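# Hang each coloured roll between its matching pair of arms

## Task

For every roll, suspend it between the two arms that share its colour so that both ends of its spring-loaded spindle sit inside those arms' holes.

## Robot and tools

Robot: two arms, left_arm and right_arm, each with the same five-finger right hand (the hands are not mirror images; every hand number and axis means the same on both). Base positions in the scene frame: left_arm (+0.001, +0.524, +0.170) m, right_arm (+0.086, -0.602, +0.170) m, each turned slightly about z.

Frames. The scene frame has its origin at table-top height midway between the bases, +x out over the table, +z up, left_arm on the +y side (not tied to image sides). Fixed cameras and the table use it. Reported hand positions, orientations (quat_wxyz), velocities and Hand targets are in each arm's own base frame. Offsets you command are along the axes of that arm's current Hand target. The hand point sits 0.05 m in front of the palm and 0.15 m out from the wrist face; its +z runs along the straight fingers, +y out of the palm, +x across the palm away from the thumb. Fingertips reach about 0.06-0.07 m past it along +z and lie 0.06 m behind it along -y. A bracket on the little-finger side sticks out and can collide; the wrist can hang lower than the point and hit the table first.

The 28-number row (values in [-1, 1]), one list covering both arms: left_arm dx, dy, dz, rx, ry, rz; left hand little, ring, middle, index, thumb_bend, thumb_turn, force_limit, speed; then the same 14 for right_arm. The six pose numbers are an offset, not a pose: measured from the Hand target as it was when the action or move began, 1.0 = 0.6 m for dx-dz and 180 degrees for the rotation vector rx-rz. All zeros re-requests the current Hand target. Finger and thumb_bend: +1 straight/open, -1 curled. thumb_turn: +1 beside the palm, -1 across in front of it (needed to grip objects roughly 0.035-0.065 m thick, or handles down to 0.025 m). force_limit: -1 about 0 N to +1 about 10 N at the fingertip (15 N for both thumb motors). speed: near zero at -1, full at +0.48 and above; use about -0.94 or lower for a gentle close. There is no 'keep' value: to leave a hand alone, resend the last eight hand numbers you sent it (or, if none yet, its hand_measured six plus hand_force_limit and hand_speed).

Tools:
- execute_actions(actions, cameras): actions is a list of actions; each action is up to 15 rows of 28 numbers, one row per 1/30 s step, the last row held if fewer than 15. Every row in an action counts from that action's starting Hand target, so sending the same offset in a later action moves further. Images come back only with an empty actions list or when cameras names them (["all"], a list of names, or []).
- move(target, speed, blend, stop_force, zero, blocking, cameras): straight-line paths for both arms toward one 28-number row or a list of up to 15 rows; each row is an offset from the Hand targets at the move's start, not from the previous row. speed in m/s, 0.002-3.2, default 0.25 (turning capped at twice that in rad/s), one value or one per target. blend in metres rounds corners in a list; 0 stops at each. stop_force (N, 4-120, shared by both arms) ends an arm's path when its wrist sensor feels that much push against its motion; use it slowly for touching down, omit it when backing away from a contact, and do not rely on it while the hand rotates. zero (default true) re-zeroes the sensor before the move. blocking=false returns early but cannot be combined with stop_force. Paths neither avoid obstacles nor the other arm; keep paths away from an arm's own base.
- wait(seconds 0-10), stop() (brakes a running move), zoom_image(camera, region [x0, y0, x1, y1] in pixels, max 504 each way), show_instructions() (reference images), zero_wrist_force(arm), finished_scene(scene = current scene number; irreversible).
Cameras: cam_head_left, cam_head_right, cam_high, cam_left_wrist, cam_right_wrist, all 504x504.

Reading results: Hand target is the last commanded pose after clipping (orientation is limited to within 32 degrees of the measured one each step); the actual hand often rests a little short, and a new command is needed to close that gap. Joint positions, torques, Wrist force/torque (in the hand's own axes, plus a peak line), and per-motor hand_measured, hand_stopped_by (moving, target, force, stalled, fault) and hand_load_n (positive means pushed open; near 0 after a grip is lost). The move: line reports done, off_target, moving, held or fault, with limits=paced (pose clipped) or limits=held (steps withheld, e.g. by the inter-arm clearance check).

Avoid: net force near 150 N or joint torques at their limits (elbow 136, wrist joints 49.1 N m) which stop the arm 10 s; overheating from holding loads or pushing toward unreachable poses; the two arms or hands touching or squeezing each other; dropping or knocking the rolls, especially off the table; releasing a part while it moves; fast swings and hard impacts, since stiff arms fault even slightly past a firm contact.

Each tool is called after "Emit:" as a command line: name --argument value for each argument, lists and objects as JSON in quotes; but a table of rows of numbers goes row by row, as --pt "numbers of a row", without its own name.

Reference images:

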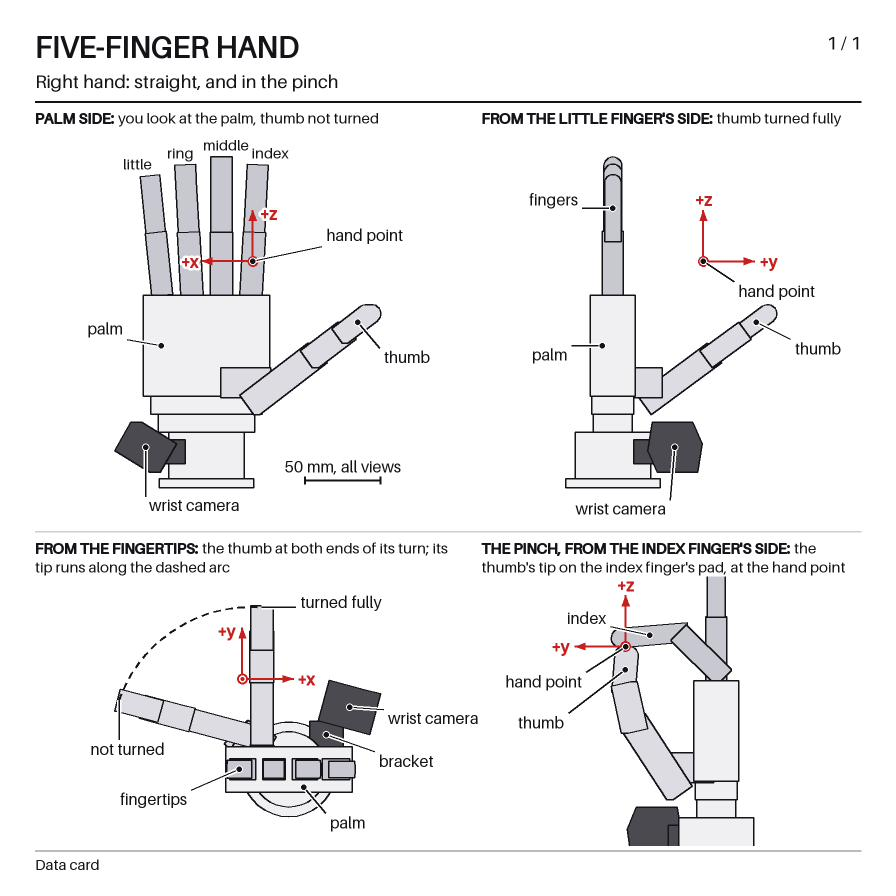

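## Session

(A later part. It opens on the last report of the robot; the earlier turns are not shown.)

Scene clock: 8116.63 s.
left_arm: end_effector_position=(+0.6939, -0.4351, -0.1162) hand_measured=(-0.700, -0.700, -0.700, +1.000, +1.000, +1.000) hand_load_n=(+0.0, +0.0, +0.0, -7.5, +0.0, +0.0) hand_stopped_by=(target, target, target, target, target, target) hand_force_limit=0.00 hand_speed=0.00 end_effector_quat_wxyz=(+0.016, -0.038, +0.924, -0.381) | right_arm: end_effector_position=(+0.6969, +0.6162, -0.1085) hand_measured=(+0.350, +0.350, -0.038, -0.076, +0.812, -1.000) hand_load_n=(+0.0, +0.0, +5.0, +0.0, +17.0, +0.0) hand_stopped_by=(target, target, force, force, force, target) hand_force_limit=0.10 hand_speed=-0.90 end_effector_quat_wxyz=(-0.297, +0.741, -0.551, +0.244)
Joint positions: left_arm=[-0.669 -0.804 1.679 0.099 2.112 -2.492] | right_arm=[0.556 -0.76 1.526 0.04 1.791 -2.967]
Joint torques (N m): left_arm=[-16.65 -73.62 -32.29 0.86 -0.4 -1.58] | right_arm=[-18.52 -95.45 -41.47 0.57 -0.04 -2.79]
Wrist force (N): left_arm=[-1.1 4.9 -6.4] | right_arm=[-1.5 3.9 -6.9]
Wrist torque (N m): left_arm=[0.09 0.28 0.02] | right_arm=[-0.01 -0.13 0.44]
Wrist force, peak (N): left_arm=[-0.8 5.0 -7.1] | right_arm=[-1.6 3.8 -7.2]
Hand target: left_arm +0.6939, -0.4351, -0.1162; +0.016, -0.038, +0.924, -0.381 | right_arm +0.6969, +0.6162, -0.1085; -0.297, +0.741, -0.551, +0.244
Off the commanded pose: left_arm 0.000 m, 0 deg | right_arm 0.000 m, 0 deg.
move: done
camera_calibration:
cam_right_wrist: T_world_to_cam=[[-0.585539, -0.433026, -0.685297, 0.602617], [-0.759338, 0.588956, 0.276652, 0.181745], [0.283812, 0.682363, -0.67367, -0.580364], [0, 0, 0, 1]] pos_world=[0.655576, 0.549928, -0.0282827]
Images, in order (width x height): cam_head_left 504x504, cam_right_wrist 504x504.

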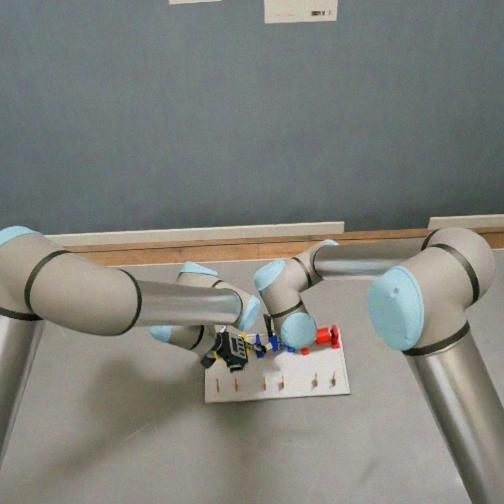

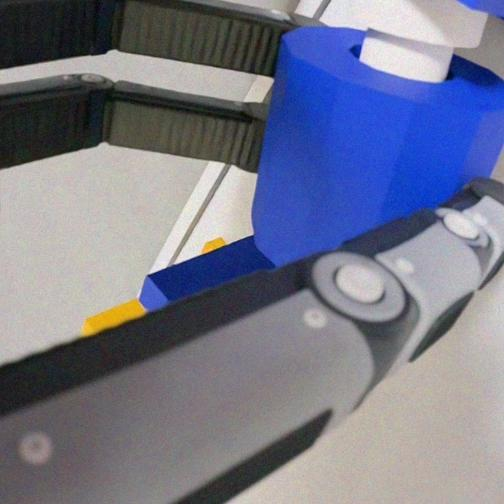

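Emit:
move --target '[0, 0, 0, 0, 0, 0, -0.7, -0.7, -0.7, 1, 1, 1, 0, 0, 0.00116, -0.00216, 0.0023, -0.0004, 0.0079, 0.0078, 0.35, 0.35, -0.3, -0.25, 0.5, -1, 0.1, -0.9]' --speed 0.01 --cameras '["cam_right_wrist"]'

Emit:
zoom_image --camera "cam_right_wrist" --region '[304, 0, 504, 200]'

Scene clock: 8129.57 s.
left_arm: end_effector_position=(+0.6939, -0.4351, -0.1162) hand_measured=(-0.700, -0.700, -0.700, +1.000, +1.000, +1.000) hand_load_n=(+0.0, +0.0, +0.0, -8.0, +0.0, +0.0) hand_stopped_by=(target, target, target, target, target, target) hand_force_limit=0.00 hand_speed=0.00 end_effector_quat_wxyz=(+0.016, -0.038, +0.924, -0.381) | right_arm: end_effector_position=(+0.6986, +0.6160, -0.1085) hand_measured=(+0.350, +0.350, -0.038, -0.076, +0.814, -1.000) hand_load_n=(+0.0, +0.0, +7.0, +0.0, +24.5, -7.0) hand_stopped_by=(target, target, force, force, force, target) hand_force_limit=0.10 hand_speed=-0.90 end_effector_quat_wxyz=(-0.293, +0.733, -0.561, +0.248)
Joint positions: left_arm=[-0.669 -0.804 1.679 0.099 2.112 -2.492] | right_arm=[0.56 -0.756 1.519 0.049 1.813 -2.942]
Joint torques (N m): left_arm=[-17.84 -71.56 -30.88 2.42 -0.46 -1.33] | right_arm=[12.37 -93.41 -46.74 -0.47 3.08 3.26]
Wrist force (N): left_arm=[-1.0 5.1 -6.3] | right_arm=[2.5 6.0 -11.0]
Wrist torque (N m): left_arm=[0.09 0.19 0.03] | right_arm=[-0.01 -0.23 -0.01]
Wrist force, peak (N): left_arm=[-0.7 5.2 -6.7] | right_arm=[2.7 5.7 -11.4]
Hand target: left_arm +0.6939, -0.4351, -0.1162; +0.016, -0.038, +0.924, -0.381 | right_arm +0.6986, +0.6160, -0.1085; -0.293, +0.733, -0.561, +0.248
Off the commanded pose: left_arm 0.000 m, 0 deg | right_arm 0.000 m, 0 deg.
move: held (right_arm; a check stopped the path); limits=held
pose unreachable (right arm): on one or more control steps of this call, first in action 0 (counted from 0), this arm could not follow its commanded pose, so it was not sent that pose on those steps. It may still have moved: this result reports where it is.
cause: moving toward the commanded pose would bring a part of the arm too close to another arm (a part of this arm just beyond joint 4 (wrist 1) and a part of the left arm just beyond its joint 3 (elbow), 5 mm apart when this arm was first held).
camera_calibration:
cam_right_wrist: T_world_to_cam=[[-0.59771, -0.416113, -0.685269, 0.601621], [-0.742158, 0.610469, 0.276638, 0.157816], [0.303223, 0.673927, -0.673705, -0.589126], [0, 0, 0, 1]] pos_world=[0.655355, 0.551028, -0.0282827]
Images, in order (width x height): cam_right_wrist 504x504.

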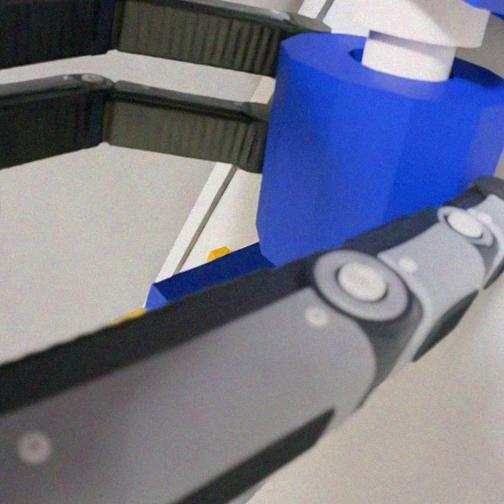

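Scaled by 2.520 from the camera's 504x504 image, which has a finer 720x720 frame.

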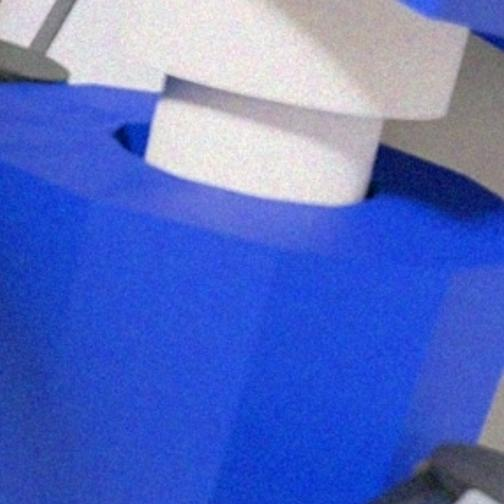

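Emit:
move --target '[-0.00005, -0.00295, 0.002945, 0, 0, 0, -0.7, -0.7, -0.7, 1, 1, 1, 0, 0, -0.0009, 0.0016, -0.0018, 0, 0, 0, 0.35, 0.35, -0.3, -0.25, 0.5, -1, 0.1, -0.9]' --speed 0.01 --cameras '["cam_right_wrist", "cam_head_left"]'

Emit:
zoom_image --camera "cam_right_wrist" --region '[304, 0, 504, 200]'

Emit:
zoom_image --camera "cam_head_left" --region '[244, 331, 284, 371]'

Scene clock: 8151.20 s.
left_arm: end_effector_position=(+0.6939, -0.4351, -0.1162) hand_measured=(-0.700, -0.700, -0.700, +1.000, +1.000, +1.000) hand_load_n=(+0.0, +0.0, +0.0, -7.5, -0.5, +0.0) hand_stopped_by=(target, target, target, target, target, target) hand_force_limit=0.00 hand_speed=0.00 end_effector_quat_wxyz=(+0.016, -0.038, +0.924, -0.381) | right_arm: end_effector_position=(+0.6986, +0.6160, -0.1085) hand_measured=(+0.350, +0.350, -0.038, -0.076, +0.814, -1.000) hand_load_n=(+0.0, +0.0, +7.0, +0.0, +24.5, -7.0) hand_stopped_by=(target, target, force, force, force, target) hand_force_limit=0.10 hand_speed=-0.90 end_effector_quat_wxyz=(-0.293, +0.733, -0.561, +0.248)
Joint positions: left_arm=[-0.669 -0.804 1.679 0.099 2.112 -2.492] | right_arm=[0.56 -0.756 1.519 0.049 1.813 -2.942]
Joint torques (N m): left_arm=[-16.19 -73.47 -30.79 2.58 0.16 -1.35] | right_arm=[5.02 -102.7 -37.18 -2.56 0.8 -2.23]
Wrist force (N): left_arm=[-0.3 5.3 -6.5] | right_arm=[2.8 6.0 -10.8]
Wrist torque (N m): left_arm=[0.13 0.09 0.07] | right_arm=[-0.04 -0.29 0.01]
Wrist force, peak (N): left_arm=[-1.1 4.9 -7.1] | right_arm=[2.7 6.0 -11.3]
Hand target: left_arm +0.6939, -0.4351, -0.1162; +0.016, -0.038, +0.924, -0.381 (last step not sent: back at the drive's target) | right_arm +0.6986, +0.6160, -0.1085; -0.293, +0.733, -0.561, +0.248 (not the last commanded pose)
Off the commanded pose: left_arm 0.003 m, 0 deg | right_arm 0.002 m, 0 deg.
move: held (left_arm; braked when a check withheld steps of right_arm), held (right_arm; a check stopped the path); limits=held
pose unreachable (left arm): on one or more control steps of this call, first in action 0 (counted from 0), this arm could not follow its commanded pose, so it was not sent that pose on those steps. On the call's last step it was still not sent that pose. It may still have moved: this result reports where it is.
cause: moving toward the commanded pose would bring a part of the arm too close to another arm (a part of this arm just beyond joint 3 (elbow) and a part of the right arm just beyond its joint 4 (wrist 1), where that arm would come to rest).
pose unreachable (right arm): on one or more control steps of this call, first in action 0 (counted from 0), this arm could not follow its commanded pose, so it was not sent that pose on those steps. It may still have moved: this result reports where it is.
cause: moving toward the commanded pose would bring a part of the arm too close to another arm (a part of this arm just beyond joint 4 (wrist 1) and a part of the left arm just beyond its joint 3 (elbow), along the way the arms are being sent, or toward where that arm still pushes).
camera_calibration:
cam_right_wrist: T_world_to_cam=[[-0.59771, -0.416113, -0.685269, 0.601621], [-0.742158, 0.610469, 0.276638, 0.157816], [0.303223, 0.673927, -0.673705, -0.589126], [0, 0, 0, 1]] pos_world=[0.655355, 0.551028, -0.0282827]
Images, in order (width x height): cam_head_left 504x504, cam_right_wrist 504x504.

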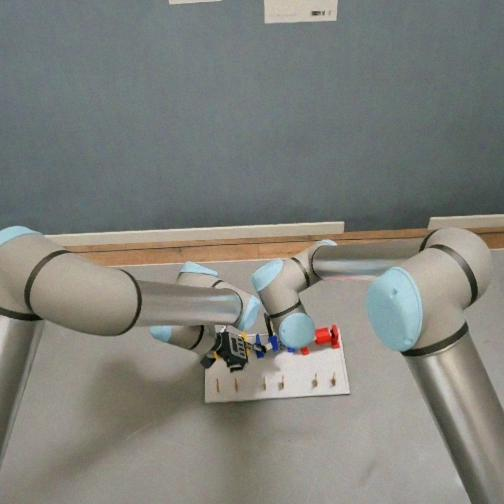

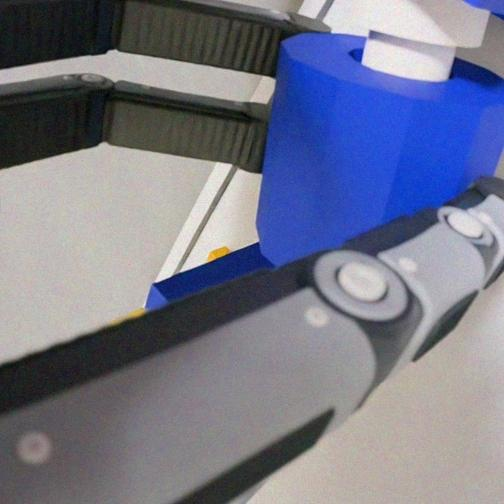

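Scaled by 2.520 from the camera's 504x504 image, which has a finer 720x720 frame.

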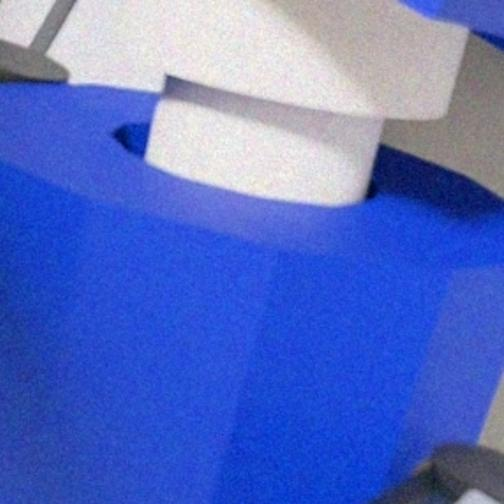

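Scaled by 12.600 from the camera's 504x504 image, which has a finer 720x720 frame.

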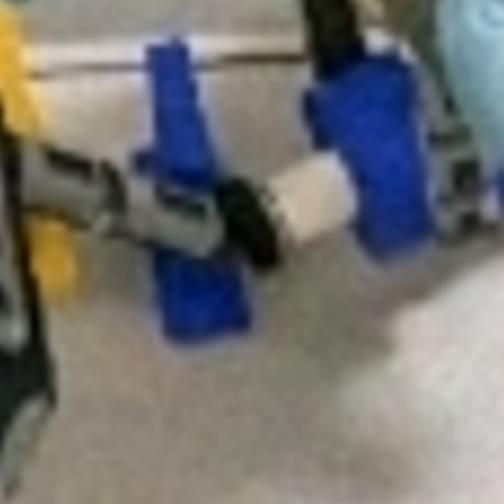

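Emit:
move --target '[0, 0, 0, 0, 0, 0, -0.7, -0.7, -0.7, 1, 1, 1, 0, 0, -0.0009, 0.0016, -0.0018, 0.0005, -0.0099, -0.0098, 0.35, 0.35, -0.3, -0.25, 0.5, -1, 0.1, -0.9]' --speed 0.02

Emit:
move --target '[-0.00005, -0.00295, 0.002945, 0, 0, 0, -0.7, -0.7, -0.7, 1, 1, 1, 0, 0, 0, 0, 0, 0, 0, 0, 0.35, 0.35, -0.3, -0.25, 0.5, -1, 0.1, -0.9]' --speed 0.01 --cameras '["cam_right_wrist", "cam_head_left"]'

Emit:
zoom_image --camera "cam_right_wrist" --region '[304, 0, 504, 200]'

Emit:
zoom_image --camera "cam_head_left" --region '[244, 331, 284, 371]'

Scene clock: 8163.83 s.
left_arm: end_effector_position=(+0.6939, -0.4351, -0.1162) hand_measured=(-0.700, -0.700, -0.700, +1.000, +1.000, +1.000) hand_load_n=(+0.0, +0.0, +0.0, -7.5, +0.0, +0.0) hand_stopped_by=(target, target, target, target, target, target) hand_force_limit=0.00 hand_speed=0.00 end_effector_quat_wxyz=(+0.016, -0.038, +0.924, -0.381) | right_arm: end_effector_position=(+0.6971, +0.6162, -0.1085) hand_measured=(+0.350, +0.350, -0.038, -0.076, +0.814, -1.000) hand_load_n=(+0.0, +0.0, +11.5, +0.0, +15.0, +3.0) hand_stopped_by=(target, target, force, force, force, target) hand_force_limit=0.10 hand_speed=-0.90 end_effector_quat_wxyz=(-0.299, +0.745, -0.545, +0.242)
Joint positions: left_arm=[-0.669 -0.804 1.679 0.099 2.112 -2.492] | right_arm=[0.553 -0.761 1.529 0.036 1.778 -2.98]
Joint torques (N m): left_arm=[-17.18 -73.29 -31.05 2.39 -0.4 -1.4] | right_arm=[-9.34 -106.83 -25.81 1.08 1.76 3.31]
Wrist force (N): left_arm=[0.9 4.9 -6.8] | right_arm=[1.6 0.6 -2.0]
Wrist torque (N m): left_arm=[0.13 0.20 0.15] | right_arm=[0.10 -0.19 0.42]
Wrist force, peak (N): left_arm=[-0.5 5.0 -7.2] | right_arm=[2.5 6.2 -11.2]
Hand target: left_arm +0.6939, -0.4351, -0.1162; +0.016, -0.038, +0.924, -0.381 | right_arm +0.6970, +0.6162, -0.1085; -0.299, +0.745, -0.545, +0.242
Off the commanded pose: left_arm 0.000 m, 0 deg | right_arm 0.000 m, 0 deg.
move: done

Scene clock: 8164.53 s.
left_arm: end_effector_position=(+0.6941, -0.4377, -0.1162) hand_measured=(-0.700, -0.700, -0.700, +1.000, +1.000, +1.000) hand_load_n=(+0.0, +0.0, +0.0, -9.0, -0.5, +0.0) hand_stopped_by=(target, target, target, target, target, target) hand_force_limit=0.00 hand_speed=0.00 end_effector_quat_wxyz=(+0.016, -0.038, +0.924, -0.381) | right_arm: end_effector_position=(+0.6970, +0.6161, -0.1085) hand_measured=(+0.350, +0.350, -0.038, -0.076, +0.814, -1.000) hand_load_n=(+0.0, +0.0, +11.5, +0.5, +15.5, +3.0) hand_stopped_by=(target, target, force, force, force, target) hand_force_limit=0.10 hand_speed=-0.90 end_effector_quat_wxyz=(-0.299, +0.745, -0.545, +0.242)
Joint positions: left_arm=[-0.671 -0.803 1.677 0.099 2.11 -2.495] | right_arm=[0.553 -0.761 1.529 0.036 1.778 -2.98]
Joint torques (N m): left_arm=[-15.91 -73.35 -31.43 3.84 0.34 -1.59] | right_arm=[10.52 -98.66 -39.14 2.92 3.48 4.06]
Wrist force (N): left_arm=[-1.2 5.8 -8.1] | right_arm=[0.4 1.6 -2.6]
Wrist torque (N m): left_arm=[0.10 0.14 0.13] | right_arm=[0.16 -0.09 0.34]
Wrist force, peak (N): left_arm=[-1.3 6.0 -8.0] | right_arm=[0.7 1.2 -2.9]
Hand target: left_arm +0.6941, -0.4376, -0.1162; +0.016, -0.038, +0.924, -0.381 | right_arm +0.6970, +0.6162, -0.1085; -0.299, +0.745, -0.545, +0.242
Off the commanded pose: left_arm 0.000 m, 0 deg | right_arm 0.000 m, 0 deg.
move: done
camera_calibration:
cam_right_wrist: T_world_to_cam=[[-0.578916, -0.441844, -0.685296, 0.60348], [-0.768144, 0.577453, 0.276592, 0.195068], [0.273516, 0.686529, -0.673697, -0.575765], [0, 0, 0, 1]] pos_world=[0.656686, 0.54928, -0.0282825]
Images, in order (width x height): cam_head_left 504x504, cam_right_wrist 504x504.

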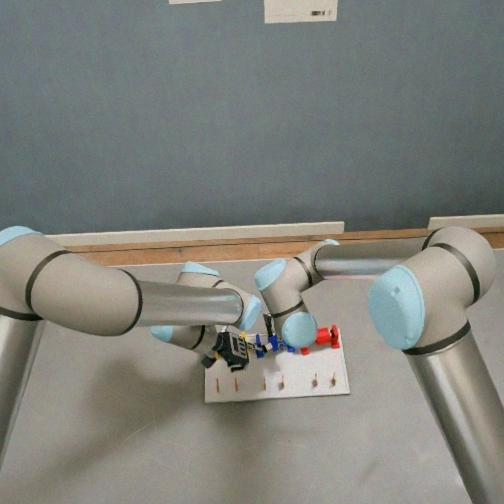

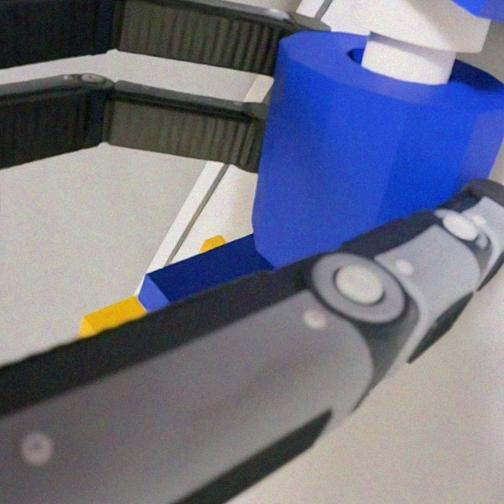

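Scaled by 2.520 from the camera's 504x504 image, which has a finer 720x720 frame.

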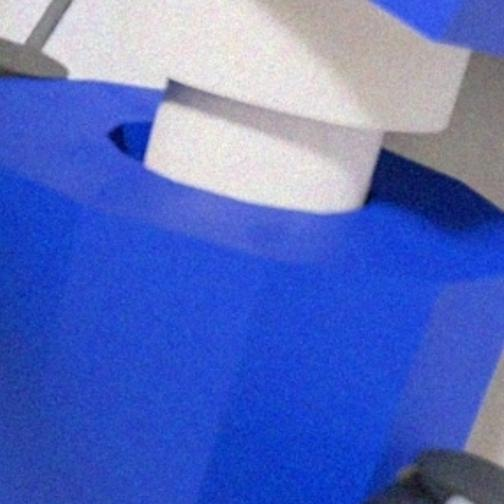

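Scaled by 12.600 from the camera's 504x504 image, which has a finer 720x720 frame.

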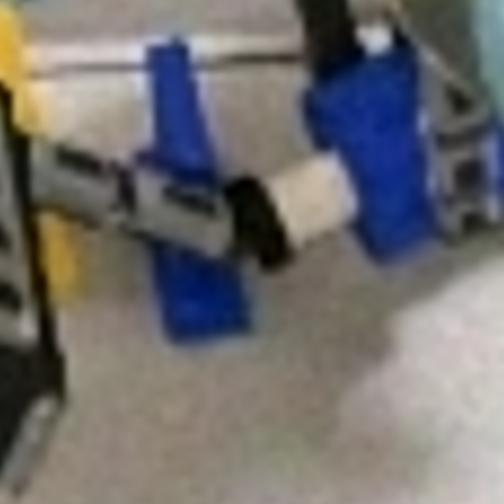

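Emit:
move --target '[0, 0, 0, 0, 0, 0, -0.7, -0.7, -0.7, 1, 1, 1, 0, 0, 0.00087, -0.00162, 0.00172, 0, 0, 0, 0.35, 0.35, -0.3, -0.25, 0.5, -1, 0.1, -0.9]' --speed 0.01

Emit:
move --target '[0, 0, 0, 0, 0, 0, -0.7, -0.7, -0.7, 1, 1, 1, 0, 0, 0.00087, -0.00162, 0.00172, 0, 0, 0, 0.35, 0.35, -0.3, -0.25, 0.5, -1, 0.1, -0.9]' --speed 0.01 --cameras '["cam_right_wrist", "cam_head_left"]'

Emit:
zoom_image --camera "cam_right_wrist" --region '[304, 0, 504, 200]'

Emit:
zoom_image --camera "cam_head_left" --region '[244, 331, 284, 371]'

Scene clock: 8175.33 s.
left_arm: end_effector_position=(+0.6941, -0.4376, -0.1162) hand_measured=(-0.700, -0.700, -0.700, +1.000, +1.000, +1.000) hand_load_n=(+0.0, +0.0, +0.0, -4.5, +0.0, +0.0) hand_stopped_by=(target, target, target, target, target, target) hand_force_limit=0.00 hand_speed=0.00 end_effector_quat_wxyz=(+0.016, -0.038, +0.924, -0.381) | right_arm: end_effector_position=(+0.6985, +0.6162, -0.1085) hand_measured=(+0.350, +0.350, -0.038, -0.076, +0.814, -1.000) hand_load_n=(+0.0, +0.0, +6.0, +0.0, +16.0, +6.0) hand_stopped_by=(target, target, force, force, force, target) hand_force_limit=0.10 hand_speed=-0.90 end_effector_quat_wxyz=(-0.299, +0.745, -0.545, +0.242)
Joint positions: left_arm=[-0.671 -0.803 1.677 0.099 2.11 -2.495] | right_arm=[0.552 -0.76 1.526 0.037 1.777 -2.981]
Joint torques (N m): left_arm=[15.95 -87.15 -22.29 2 1.99 2.38] | right_arm=[-22.83 -94.9 -41.75 1.35 -0.4 -2.65]
Wrist force (N): left_arm=[-0.8 2.9 -3.6] | right_arm=[-1.6 3.7 -5.5]
Wrist torque (N m): left_arm=[0.06 0.17 0.19] | right_arm=[0.06 -0.07 0.54]
Wrist force, peak (N): left_arm=[-1.3 6.2 -8.0] | right_arm=[-1.9 3.6 -6.6]
Hand target: left_arm +0.6941, -0.4376, -0.1162; +0.016, -0.038, +0.924, -0.381 | right_arm +0.6985, +0.6161, -0.1085; -0.299, +0.745, -0.545, +0.242
Off the commanded pose: left_arm 0.000 m, 0 deg | right_arm 0.000 m, 0 deg.
move: done

Scene clock: 8176.03 s.
left_arm: end_effector_position=(+0.6941, -0.4376, -0.1162) hand_measured=(-0.700, -0.700, -0.700, +1.000, +1.000, +1.000) hand_load_n=(+0.0, +0.0, +0.0, -1.5, +0.0, +0.0) hand_stopped_by=(target, target, target, target, target, target) hand_force_limit=0.00 hand_speed=0.00 end_effector_quat_wxyz=(+0.016, -0.038, +0.924, -0.381) | right_arm: end_effector_position=(+0.7001, +0.6160, -0.1085) hand_measured=(+0.350, +0.350, -0.038, -0.076, +0.814, -1.000) hand_load_n=(+0.0, +0.0, +1.5, +0.0, +12.0, +5.0) hand_stopped_by=(target, target, force, force, force, target) hand_force_limit=0.10 hand_speed=-0.90 end_effector_quat_wxyz=(-0.299, +0.745, -0.545, +0.242)
Joint positions: left_arm=[-0.671 -0.803 1.677 0.099 2.11 -2.495] | right_arm=[0.551 -0.759 1.523 0.039 1.777 -2.982]
Joint torques (N m): left_arm=[15.12 -85.84 -22 1.31 1.78 2.4] | right_arm=[-20.58 -93.5 -40.94 0.61 -0.1 -2.77]
Wrist force (N): left_arm=[-0.6 0.8 -2.1] | right_arm=[-2.2 3.5 -6.3]
Wrist torque (N m): left_arm=[0.10 0.23 0.22] | right_arm=[0.02 0.03 0.54]
Wrist force, peak (N): left_arm=[-1.2 3.0 -4.1] | right_arm=[-2.7 4.2 -8.0]
Hand target: left_arm +0.6941, -0.4376, -0.1162; +0.016, -0.038, +0.924, -0.381 | right_arm +0.7000, +0.6160, -0.1085; -0.299, +0.745, -0.545, +0.242
Off the commanded pose: left_arm 0.000 m, 0 deg | right_arm 0.000 m, 0 deg.
move: done
camera_calibration:
cam_right_wrist: T_world_to_cam=[[-0.578922, -0.441851, -0.685286, 0.605239], [-0.768179, 0.577362, 0.276684, 0.197583], [0.273405, 0.686601, -0.673668, -0.57651], [0, 0, 0, 1]] pos_world=[0.659786, 0.549181, -0.0282828]
Images, in order (width x height): cam_head_left 504x504, cam_right_wrist 504x504.

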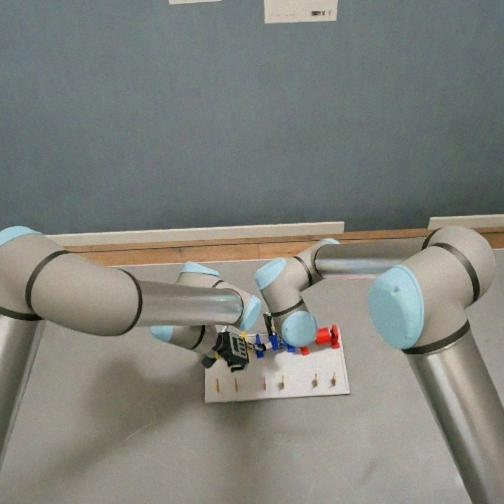

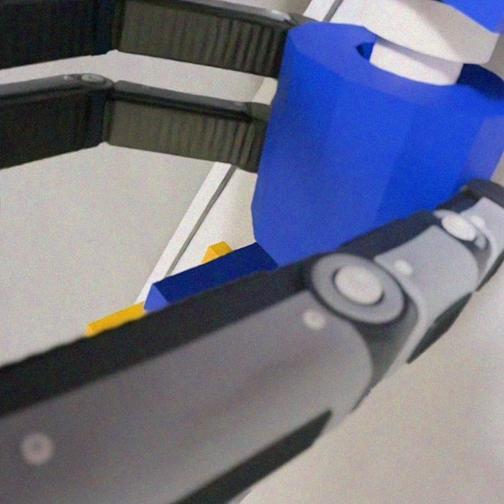

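Scaled by 2.520 from the camera's 504x504 image, which has a finer 720x720 frame.

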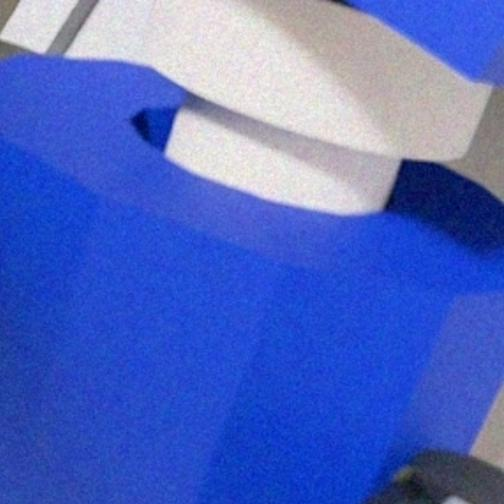

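Scaled by 12.600 from the camera's 504x504 image, which has a finer 720x720 frame.

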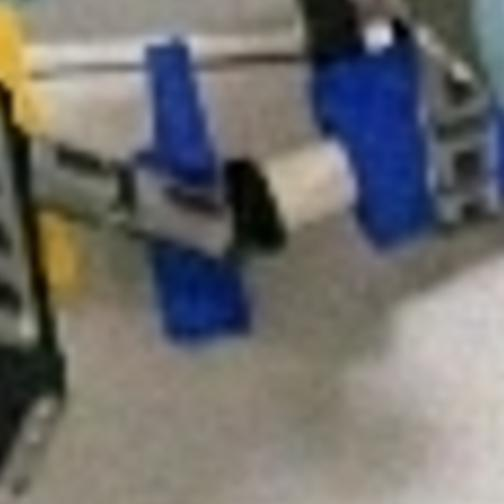

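Emit:
move --pt "0.04995 -0.0004 0.0004 0 0 0 -0.7 -0.7 -0.7 1 1 1 0 0 0 0 0 0 0 0 0.35 0.35 -0.3 -0.25 0.5 -1 0.1 -0.9" --pt "0.2295 -0.1009 -0.1798 0 0 0 -0.7 -0.7 -0.7 1 1 1 0 0 0 0 0 0 0 0 0.35 0.35 -0.3 -0.25 0.5 -1 0.1 -0.9" --speed 0.06

Emit:
move --target '[0, 0, 0, 0, 0, 0, 1, 1, 1, 1, 1, 1, 0, 0, 0, 0, 0, 0, 0, 0, 0.35, 0.35, -0.3, -0.25, 0.5, -1, 0.1, -0.9]' --speed 0.06 --cameras '["cam_right_wrist", "cam_head_left", "cam_head_right", "cam_left_wrist"]'

Emit:
zoom_image --camera "cam_right_wrist" --region '[304, 0, 504, 200]'

Emit:
zoom_image --camera "cam_head_left" --region '[244, 331, 284, 371]'

Emit:
zoom_image --camera "cam_left_wrist" --region '[100, 180, 260, 340]'

Scene clock: 8191.57 s.
left_arm: end_effector_position=(+0.5538, -0.4160, +0.0029) hand_measured=(-0.700, -0.700, -0.700, +1.000, +1.000, +1.000) hand_load_n=(+0.0, +0.0, +0.0, +0.0, -0.5, -0.5) hand_stopped_by=(target, target, target, target, target, target) hand_force_limit=0.00 hand_speed=0.00 end_effector_quat_wxyz=(+0.016, -0.038, +0.924, -0.381) end_effector_velocity=(+0.003, -0.001, -0.001) end_effector_angular_velocity=(-0.001, -0.002, +0.000) | right_arm: end_effector_position=(+0.7000, +0.6160, -0.1085) hand_measured=(+0.350, +0.350, -0.038, -0.076, +0.814, -1.000) hand_load_n=(+0.0, +0.0, +1.0, +0.0, +12.0, +5.0) hand_stopped_by=(target, target, force, force, force, target) hand_force_limit=0.10 hand_speed=-0.90 end_effector_quat_wxyz=(-0.299, +0.745, -0.545, +0.242)
Joint positions: left_arm=[-0.796 -1.122 1.96 0.079 2.037 -2.61] | right_arm=[0.551 -0.759 1.523 0.038 1.777 -2.982]
Joint velocities: left_arm=[0.002 0.005 -0.004 -0.002 0.001 0.002] | right_arm=[within noise]
Joint torques (N m): left_arm=[25.9 -52.28 -32.69 0.52 0.87 2.35] | right_arm=[14.13 -104.82 -24.31 -1.16 2.33 2.94]
Wrist force (N): left_arm=[-0.3 -0.6 -1.8] | right_arm=[-2.2 3.1 -6.3]
Wrist torque (N m): left_arm=[0.06 0.16 0.19] | right_arm=[-0.01 0.03 0.53]
Wrist force, peak (N): left_arm=[0.7 -1.1 -2.3] | right_arm=[-2.2 3.3 -6.9]
Hand target: left_arm +0.5541, -0.4160, +0.0029; +0.016, -0.038, +0.924, -0.381 | right_arm +0.7000, +0.6160, -0.1085; -0.299, +0.745, -0.545, +0.242
Off the commanded pose: left_arm 0.000 m, 0 deg | right_arm 0.000 m, 0 deg.
move: done

Scene clock: 8192.47 s.
left_arm: end_effector_position=(+0.5541, -0.4160, +0.0029) hand_measured=(+1.000, +1.000, +1.000, +1.000, +1.000, +1.000) hand_load_n=(+0.0, +0.0, +0.0, +0.0, +0.0, +0.0) hand_stopped_by=(target, target, target, target, target, target) hand_force_limit=0.00 hand_speed=0.00 end_effector_quat_wxyz=(+0.016, -0.038, +0.924, -0.381) | right_arm: end_effector_position=(+0.7000, +0.6160, -0.1085) hand_measured=(+0.350, +0.350, -0.038, -0.076, +0.814, -1.000) hand_load_n=(+0.0, +0.0, +1.5, +0.5, +12.5, +5.0) hand_stopped_by=(target, target, force, force, force, target) hand_force_limit=0.10 hand_speed=-0.90 end_effector_quat_wxyz=(-0.299, +0.745, -0.545, +0.242)
Joint positions: left_arm=[-0.796 -1.122 1.96 0.079 2.037 -2.61] | right_arm=[0.551 -0.759 1.523 0.038 1.777 -2.982]
Joint torques (N m): left_arm=[23.09 -47.3 -28.73 0.27 0.97 2.77] | right_arm=[14.58 -105.69 -23.98 -1.1 2.36 3.31]
Wrist force (N): left_arm=[-0.2 -0.2 -1.7] | right_arm=[-2.0 3.4 -5.8]
Wrist torque (N m): left_arm=[0.10 0.13 0.19] | right_arm=[0.01 -0.03 0.56]
Wrist force, peak (N): left_arm=[-0.3 -0.1 -2.2] | right_arm=[-2.0 3.0 -6.9]
Hand target: left_arm +0.5541, -0.4160, +0.0029; +0.016, -0.038, +0.924, -0.381 | right_arm +0.7000, +0.6160, -0.1085; -0.299, +0.745, -0.545, +0.242
Off the commanded pose: left_arm 0.000 m, 0 deg | right_arm 0.000 m, 0 deg.
move: done
camera_calibration:
cam_left_wrist: T_world_to_cam=[[-0.308745, 0.650187, -0.694214, 0.440945], [0.744211, 0.619649, 0.24937, -0.162418], [0.592307, -0.43965, -0.67519, -0.392161], [0, 0, 0, 1]] pos_world=[0.489292, -0.358468, 0.0818289]
cam_right_wrist: T_world_to_cam=[[-0.578922, -0.441851, -0.685286, 0.605181], [-0.768179, 0.577362, 0.276684, 0.197506], [0.273405, 0.686601, -0.673668, -0.576482], [0, 0, 0, 1]] pos_world=[0.659686, 0.549181, -0.0282828]
Images, in order (width x height): cam_head_left 504x504, cam_head_right 504x504, cam_left_wrist 504x504, cam_right_wrist 504x504.

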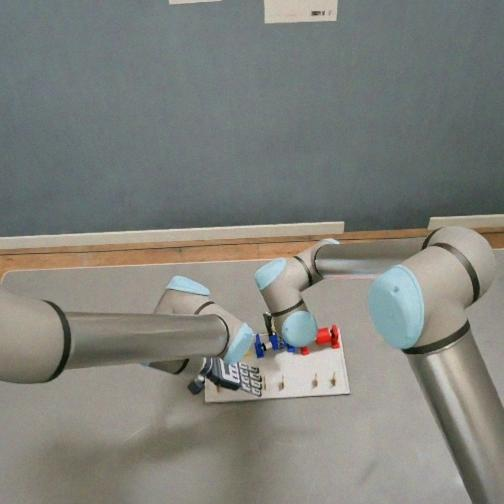

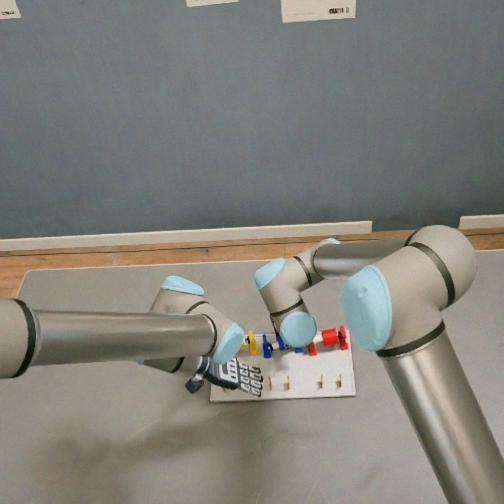

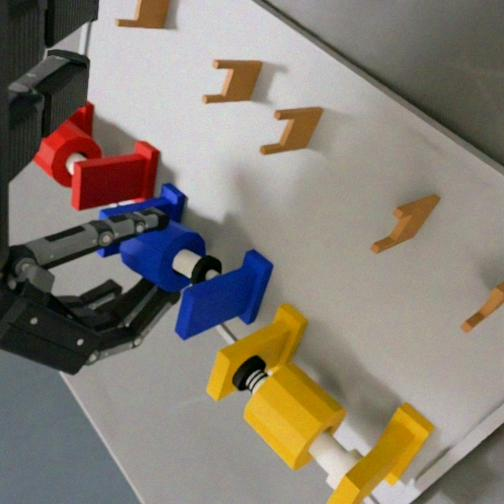

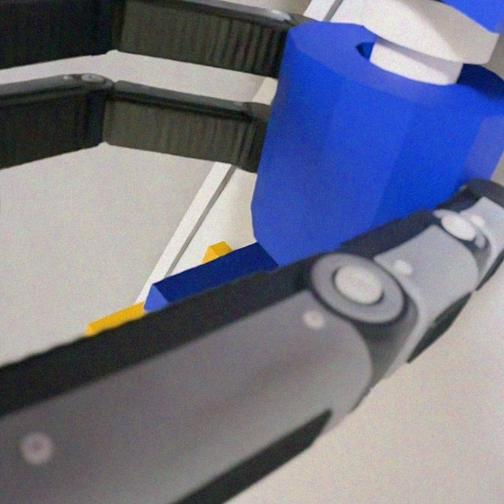

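Scaled by 2.520 from the camera's 504x504 image, which has a finer 720x720 frame.

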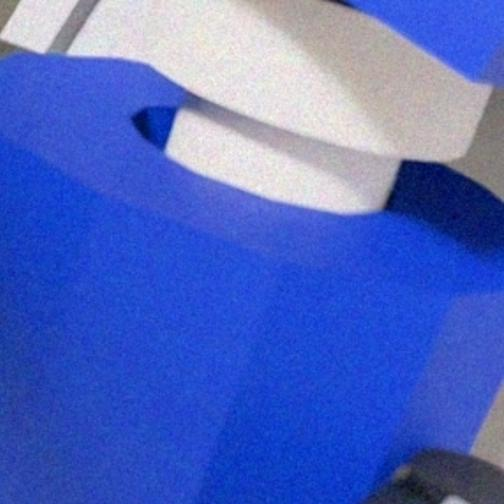

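Scaled by 12.600 from the camera's 504x504 image, which has a finer 720x720 frame.

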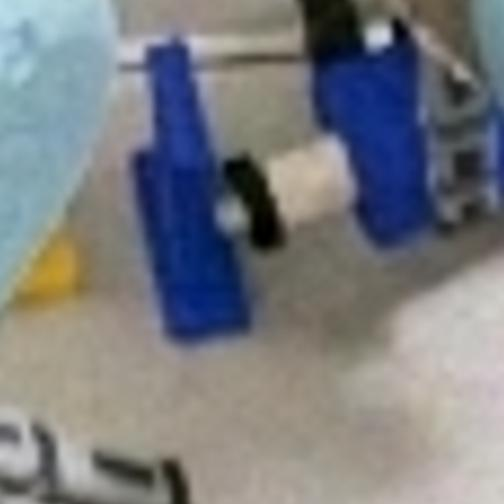

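Scaled by 3.150 from the camera's 504x504 image, which has a finer 720x720 frame.

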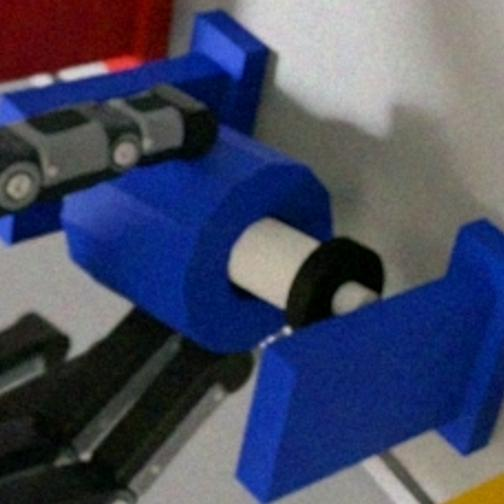

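Emit:
move --target '[0, 0, 0, 0, 0, 0, 1, 1, 1, 1, 1, 1, 0, 0, 0.00138, -0.00267, 0.00276, -0.00048, 0.00985, 0.00978, 0.35, 0.35, -0.3, -0.25, 0.5, -1, 0.1, -0.9]' --speed 0.02 --cameras '["cam_right_wrist", "cam_head_left", "cam_left_wrist"]'

Emit:
zoom_image --camera "cam_right_wrist" --region '[304, 0, 504, 200]'

Emit:
zoom_image --camera "cam_left_wrist" --region '[100, 180, 260, 340]'

Scene clock: 8234.10 s.
left_arm: end_effector_position=(+0.5541, -0.4160, +0.0029) hand_measured=(+1.000, +1.000, +1.000, +1.000, +1.000, +1.000) hand_load_n=(+0.0, +0.0, +0.0, +0.0, +0.0, -0.5) hand_stopped_by=(target, target, target, target, target, target) hand_force_limit=0.00 hand_speed=0.00 end_effector_quat_wxyz=(+0.016, -0.038, +0.924, -0.381) | right_arm: end_effector_position=(+0.7025, +0.6159, -0.1085) hand_measured=(+0.350, +0.350, -0.038, -0.076, +0.812, -1.000) hand_load_n=(+0.0, +0.0, +0.5, +0.0, +12.5, +1.5) hand_stopped_by=(target, target, force, force, force, target) hand_force_limit=0.10 hand_speed=-0.90 end_effector_quat_wxyz=(-0.293, +0.733, -0.561, +0.248)
Joint positions: left_arm=[-0.796 -1.122 1.96 0.079 2.037 -2.61] | right_arm=[0.557 -0.752 1.512 0.052 1.811 -2.944]
Joint torques (N m): left_arm=[22.95 -48.12 -19.27 4.67 -0.43 2.35] | right_arm=[7.51 -100.39 -37.2 -1.1 0.1 -2.32]
Wrist force (N): left_arm=[-0.2 0.0 -1.9] | right_arm=[0.0 3.8 -6.7]
Wrist torque (N m): left_arm=[0.13 0.14 0.20] | right_arm=[0.06 -0.10 0.17]
Wrist force, peak (N): left_arm=[-0.1 -0.3 -2.4] | right_arm=[-1.2 4.5 -7.6]
Hand target: left_arm +0.5541, -0.4160, +0.0029; +0.016, -0.038, +0.924, -0.381 | right_arm +0.7025, +0.6159, -0.1085; -0.294, +0.733, -0.561, +0.248
Off the commanded pose: left_arm 0.000 m, 0 deg | right_arm 0.000 m, 0 deg.
move: done
camera_calibration:
cam_left_wrist: T_world_to_cam=[[-0.308801, 0.65023, -0.694149, 0.440917], [0.744219, 0.619643, 0.249362, -0.162486], [0.592267, -0.439596, -0.675259, -0.392072], [0, 0, 0, 1]] pos_world=[0.489292, -0.358368, 0.0818295]
cam_right_wrist: T_world_to_cam=[[-0.597747, -0.415964, -0.685326, 0.603851], [-0.742083, 0.610544, 0.276675, 0.160681], [0.303335, 0.673951, -0.673631, -0.590326], [0, 0, 0, 1]] pos_world=[0.659255, 0.550928, -0.0282827]
Images, in order (width x height): cam_head_left 504x504, cam_left_wrist 504x504, cam_right_wrist 504x504.

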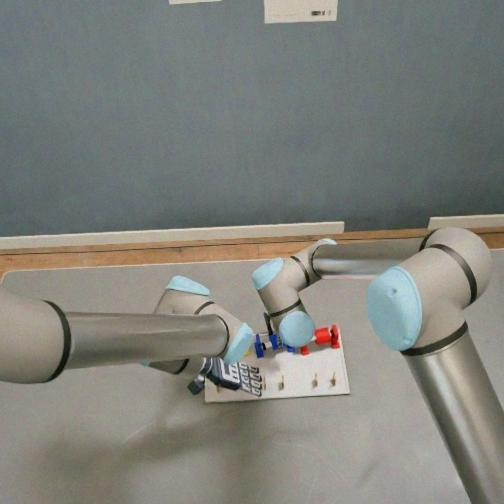

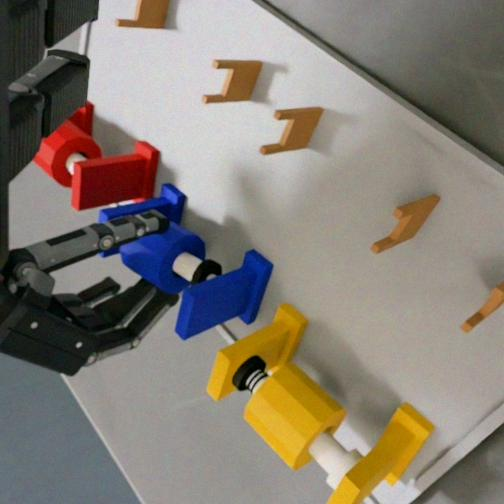

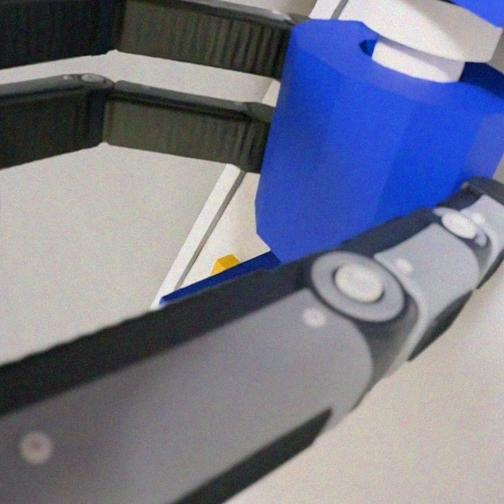

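Scaled by 2.520 from the camera's 504x504 image, which has a finer 720x720 frame.

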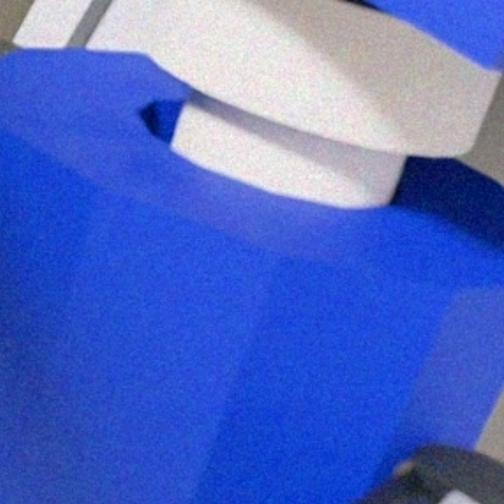

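Scaled by 3.150 from the camera's 504x504 image, which has a finer 720x720 frame.

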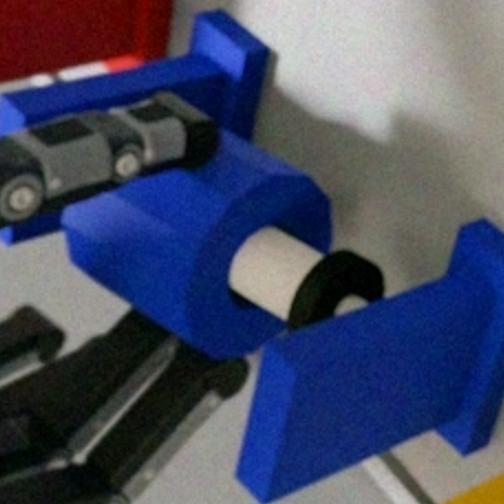

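Emit:
move --target '[0, 0, 0, 0, 0, 0, 1, 1, 1, 1, 1, 1, 0, 0, 0.00138, -0.00267, 0.00276, -0.00048, 0.00985, 0.00978, 0.35, 0.35, -0.3, -0.25, 0.5, -1, 0.1, -0.9]' --speed 0.02

Emit:
move --target '[0, 0, 0, 0, 0, 0, 1, 1, 1, 1, 1, 1, 0, 0, 0.00138, -0.00267, 0.00276, -0.00048, 0.00985, 0.00978, 0.35, 0.35, -0.3, -0.25, 0.5, -1, 0.1, -0.9]' --speed 0.02 --cameras '["cam_right_wrist", "cam_head_left", "cam_left_wrist"]'

Emit:
zoom_image --camera "cam_right_wrist" --region '[304, 0, 504, 200]'

Emit:
zoom_image --camera "cam_left_wrist" --region '[100, 180, 260, 340]'

Emit:
zoom_image --camera "cam_head_left" --region '[244, 326, 304, 366]'

Scene clock: 8256.53 s.
left_arm: end_effector_position=(+0.5541, -0.4160, +0.0029) hand_measured=(+1.000, +1.000, +1.000, +1.000, +1.000, +1.000) hand_load_n=(+0.0, +0.0, +0.0, +0.0, +0.0, +0.0) hand_stopped_by=(target, target, target, target, target, target) hand_force_limit=0.00 hand_speed=0.00 end_effector_quat_wxyz=(+0.016, -0.038, +0.924, -0.381) | right_arm: end_effector_position=(+0.7049, +0.6157, -0.1085) hand_measured=(+0.350, +0.350, -0.038, -0.076, +0.812, -1.000) hand_load_n=(+0.0, +0.0, +1.5, +0.0, +11.0, +0.0) hand_stopped_by=(target, target, force, force, force, target) hand_force_limit=0.10 hand_speed=-0.90 end_effector_quat_wxyz=(-0.288, +0.720, -0.577, +0.255)
Joint positions: left_arm=[-0.796 -1.122 1.96 0.079 2.037 -2.61] | right_arm=[0.563 -0.746 1.5 0.067 1.846 -2.907]
Joint torques (N m): left_arm=[20.61 -46.87 -19.56 4.21 -0.71 2.52] | right_arm=[8.39 -100.92 -36.08 -0.45 -0.21 -2.3]
Wrist force (N): left_arm=[-0.2 -0.5 -1.8] | right_arm=[0.9 3.4 -5.8]
Wrist torque (N m): left_arm=[0.06 0.14 0.18] | right_arm=[0.11 -0.14 0.15]
Wrist force, peak (N): left_arm=[0.1 -0.6 -2.3] | right_arm=[-0.7 4.0 -7.6]
Hand target: left_arm +0.5541, -0.4160, +0.0029; +0.016, -0.038, +0.924, -0.381 | right_arm +0.7049, +0.6157, -0.1085; -0.288, +0.720, -0.577, +0.255
Off the commanded pose: left_arm 0.000 m, 0 deg | right_arm 0.000 m, 0 deg.
move: done

Scene clock: 8257.87 s.
left_arm: end_effector_position=(+0.5541, -0.4160, +0.0029) hand_measured=(+1.000, +1.000, +1.000, +1.000, +1.000, +1.000) hand_load_n=(+0.0, +0.0, +0.0, +0.0, +0.0, +0.0) hand_stopped_by=(target, target, target, target, target, target) hand_force_limit=0.00 hand_speed=0.00 end_effector_quat_wxyz=(+0.016, -0.038, +0.924, -0.381) | right_arm: end_effector_position=(+0.7074, +0.6154, -0.1085) hand_measured=(+0.350, +0.350, -0.038, -0.076, +0.812, -1.000) hand_load_n=(+0.0, +0.0, +1.5, +0.0, +11.0, -1.5) hand_stopped_by=(target, target, force, force, force, target) hand_force_limit=0.10 hand_speed=-0.90 end_effector_quat_wxyz=(-0.282, +0.708, -0.593, +0.261)
Joint positions: left_arm=[-0.796 -1.122 1.96 0.079 2.037 -2.61] | right_arm=[0.57 -0.738 1.487 0.084 1.879 -2.868]
Joint torques (N m): left_arm=[21.88 -49.05 -19.01 4.74 -0.69 2.28] | right_arm=[9.27 -103.27 -36.36 -0.41 -0.11 -2.36]
Wrist force (N): left_arm=[-0.1 -0.1 -2.4] | right_arm=[1.6 3.4 -4.9]
Wrist torque (N m): left_arm=[0.15 0.16 0.19] | right_arm=[0.10 -0.14 0.14]
Wrist force, peak (N): left_arm=[-0.1 -0.1 -2.4] | right_arm=[0.9 3.1 -7.1]
Hand target: left_arm +0.5541, -0.4160, +0.0029; +0.016, -0.038, +0.924, -0.381 | right_arm +0.7074, +0.6153, -0.1085; -0.282, +0.708, -0.593, +0.261
Off the commanded pose: left_arm 0.000 m, 0 deg | right_arm 0.000 m, 0 deg.
move: done
camera_calibration:
cam_left_wrist: T_world_to_cam=[[-0.308801, 0.65023, -0.694149, 0.440917], [0.744219, 0.619643, 0.249362, -0.162486], [0.592267, -0.439596, -0.675259, -0.392072], [0, 0, 0, 1]] pos_world=[0.489292, -0.358368, 0.0818295]
cam_right_wrist: T_world_to_cam=[[-0.631671, -0.362278, -0.68538, 0.597504], [-0.686071, 0.67289, 0.276632, 0.0867187], [0.360967, 0.64496, -0.673594, -0.614332], [0, 0, 0, 1]] pos_world=[0.658675, 0.55433, -0.0282824]
Images, in order (width x height): cam_head_left 504x504, cam_left_wrist 504x504, cam_right_wrist 504x504.

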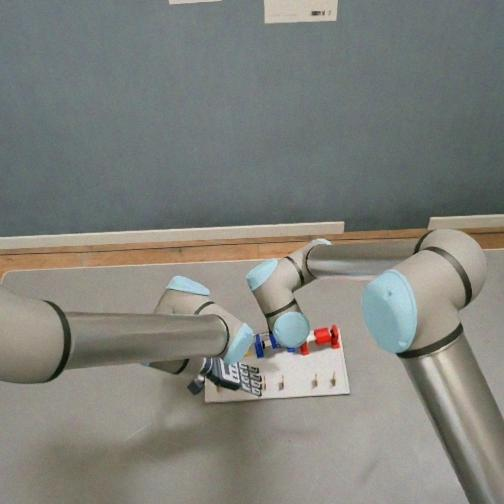

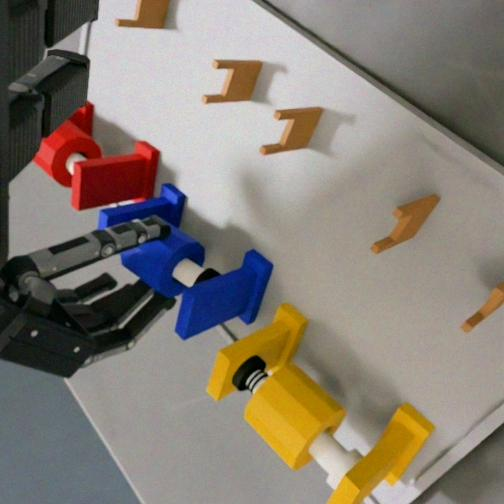

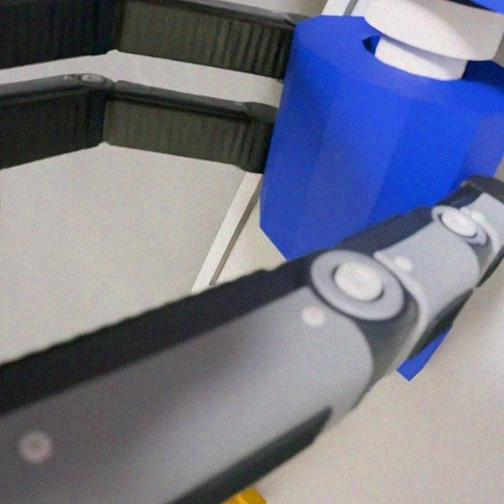

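Scaled by 2.520 from the camera's 504x504 image, which has a finer 720x720 frame.

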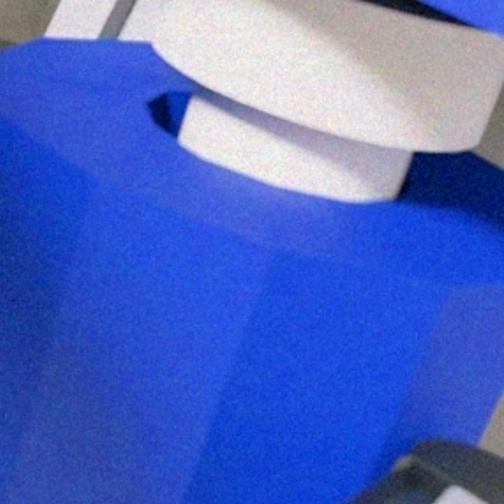

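Scaled by 3.150 from the camera's 504x504 image, which has a finer 720x720 frame.

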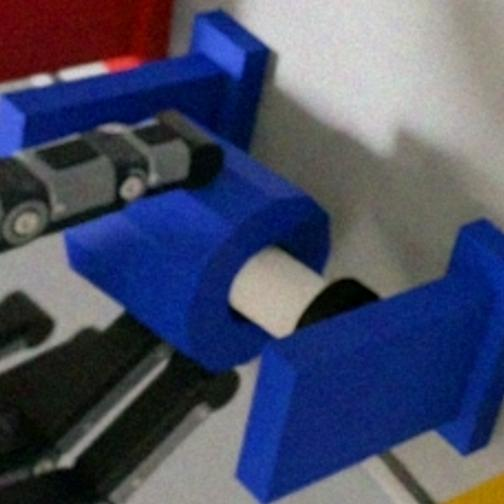

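Scaled by 8.400 from the camera's 504x504 image, which has a finer 720x720 frame.

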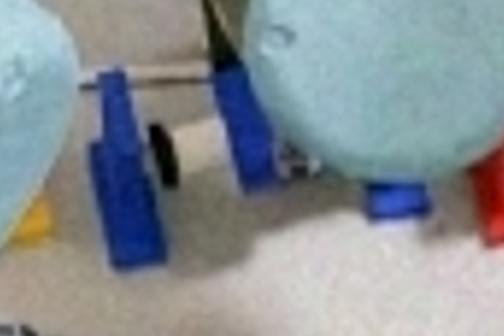

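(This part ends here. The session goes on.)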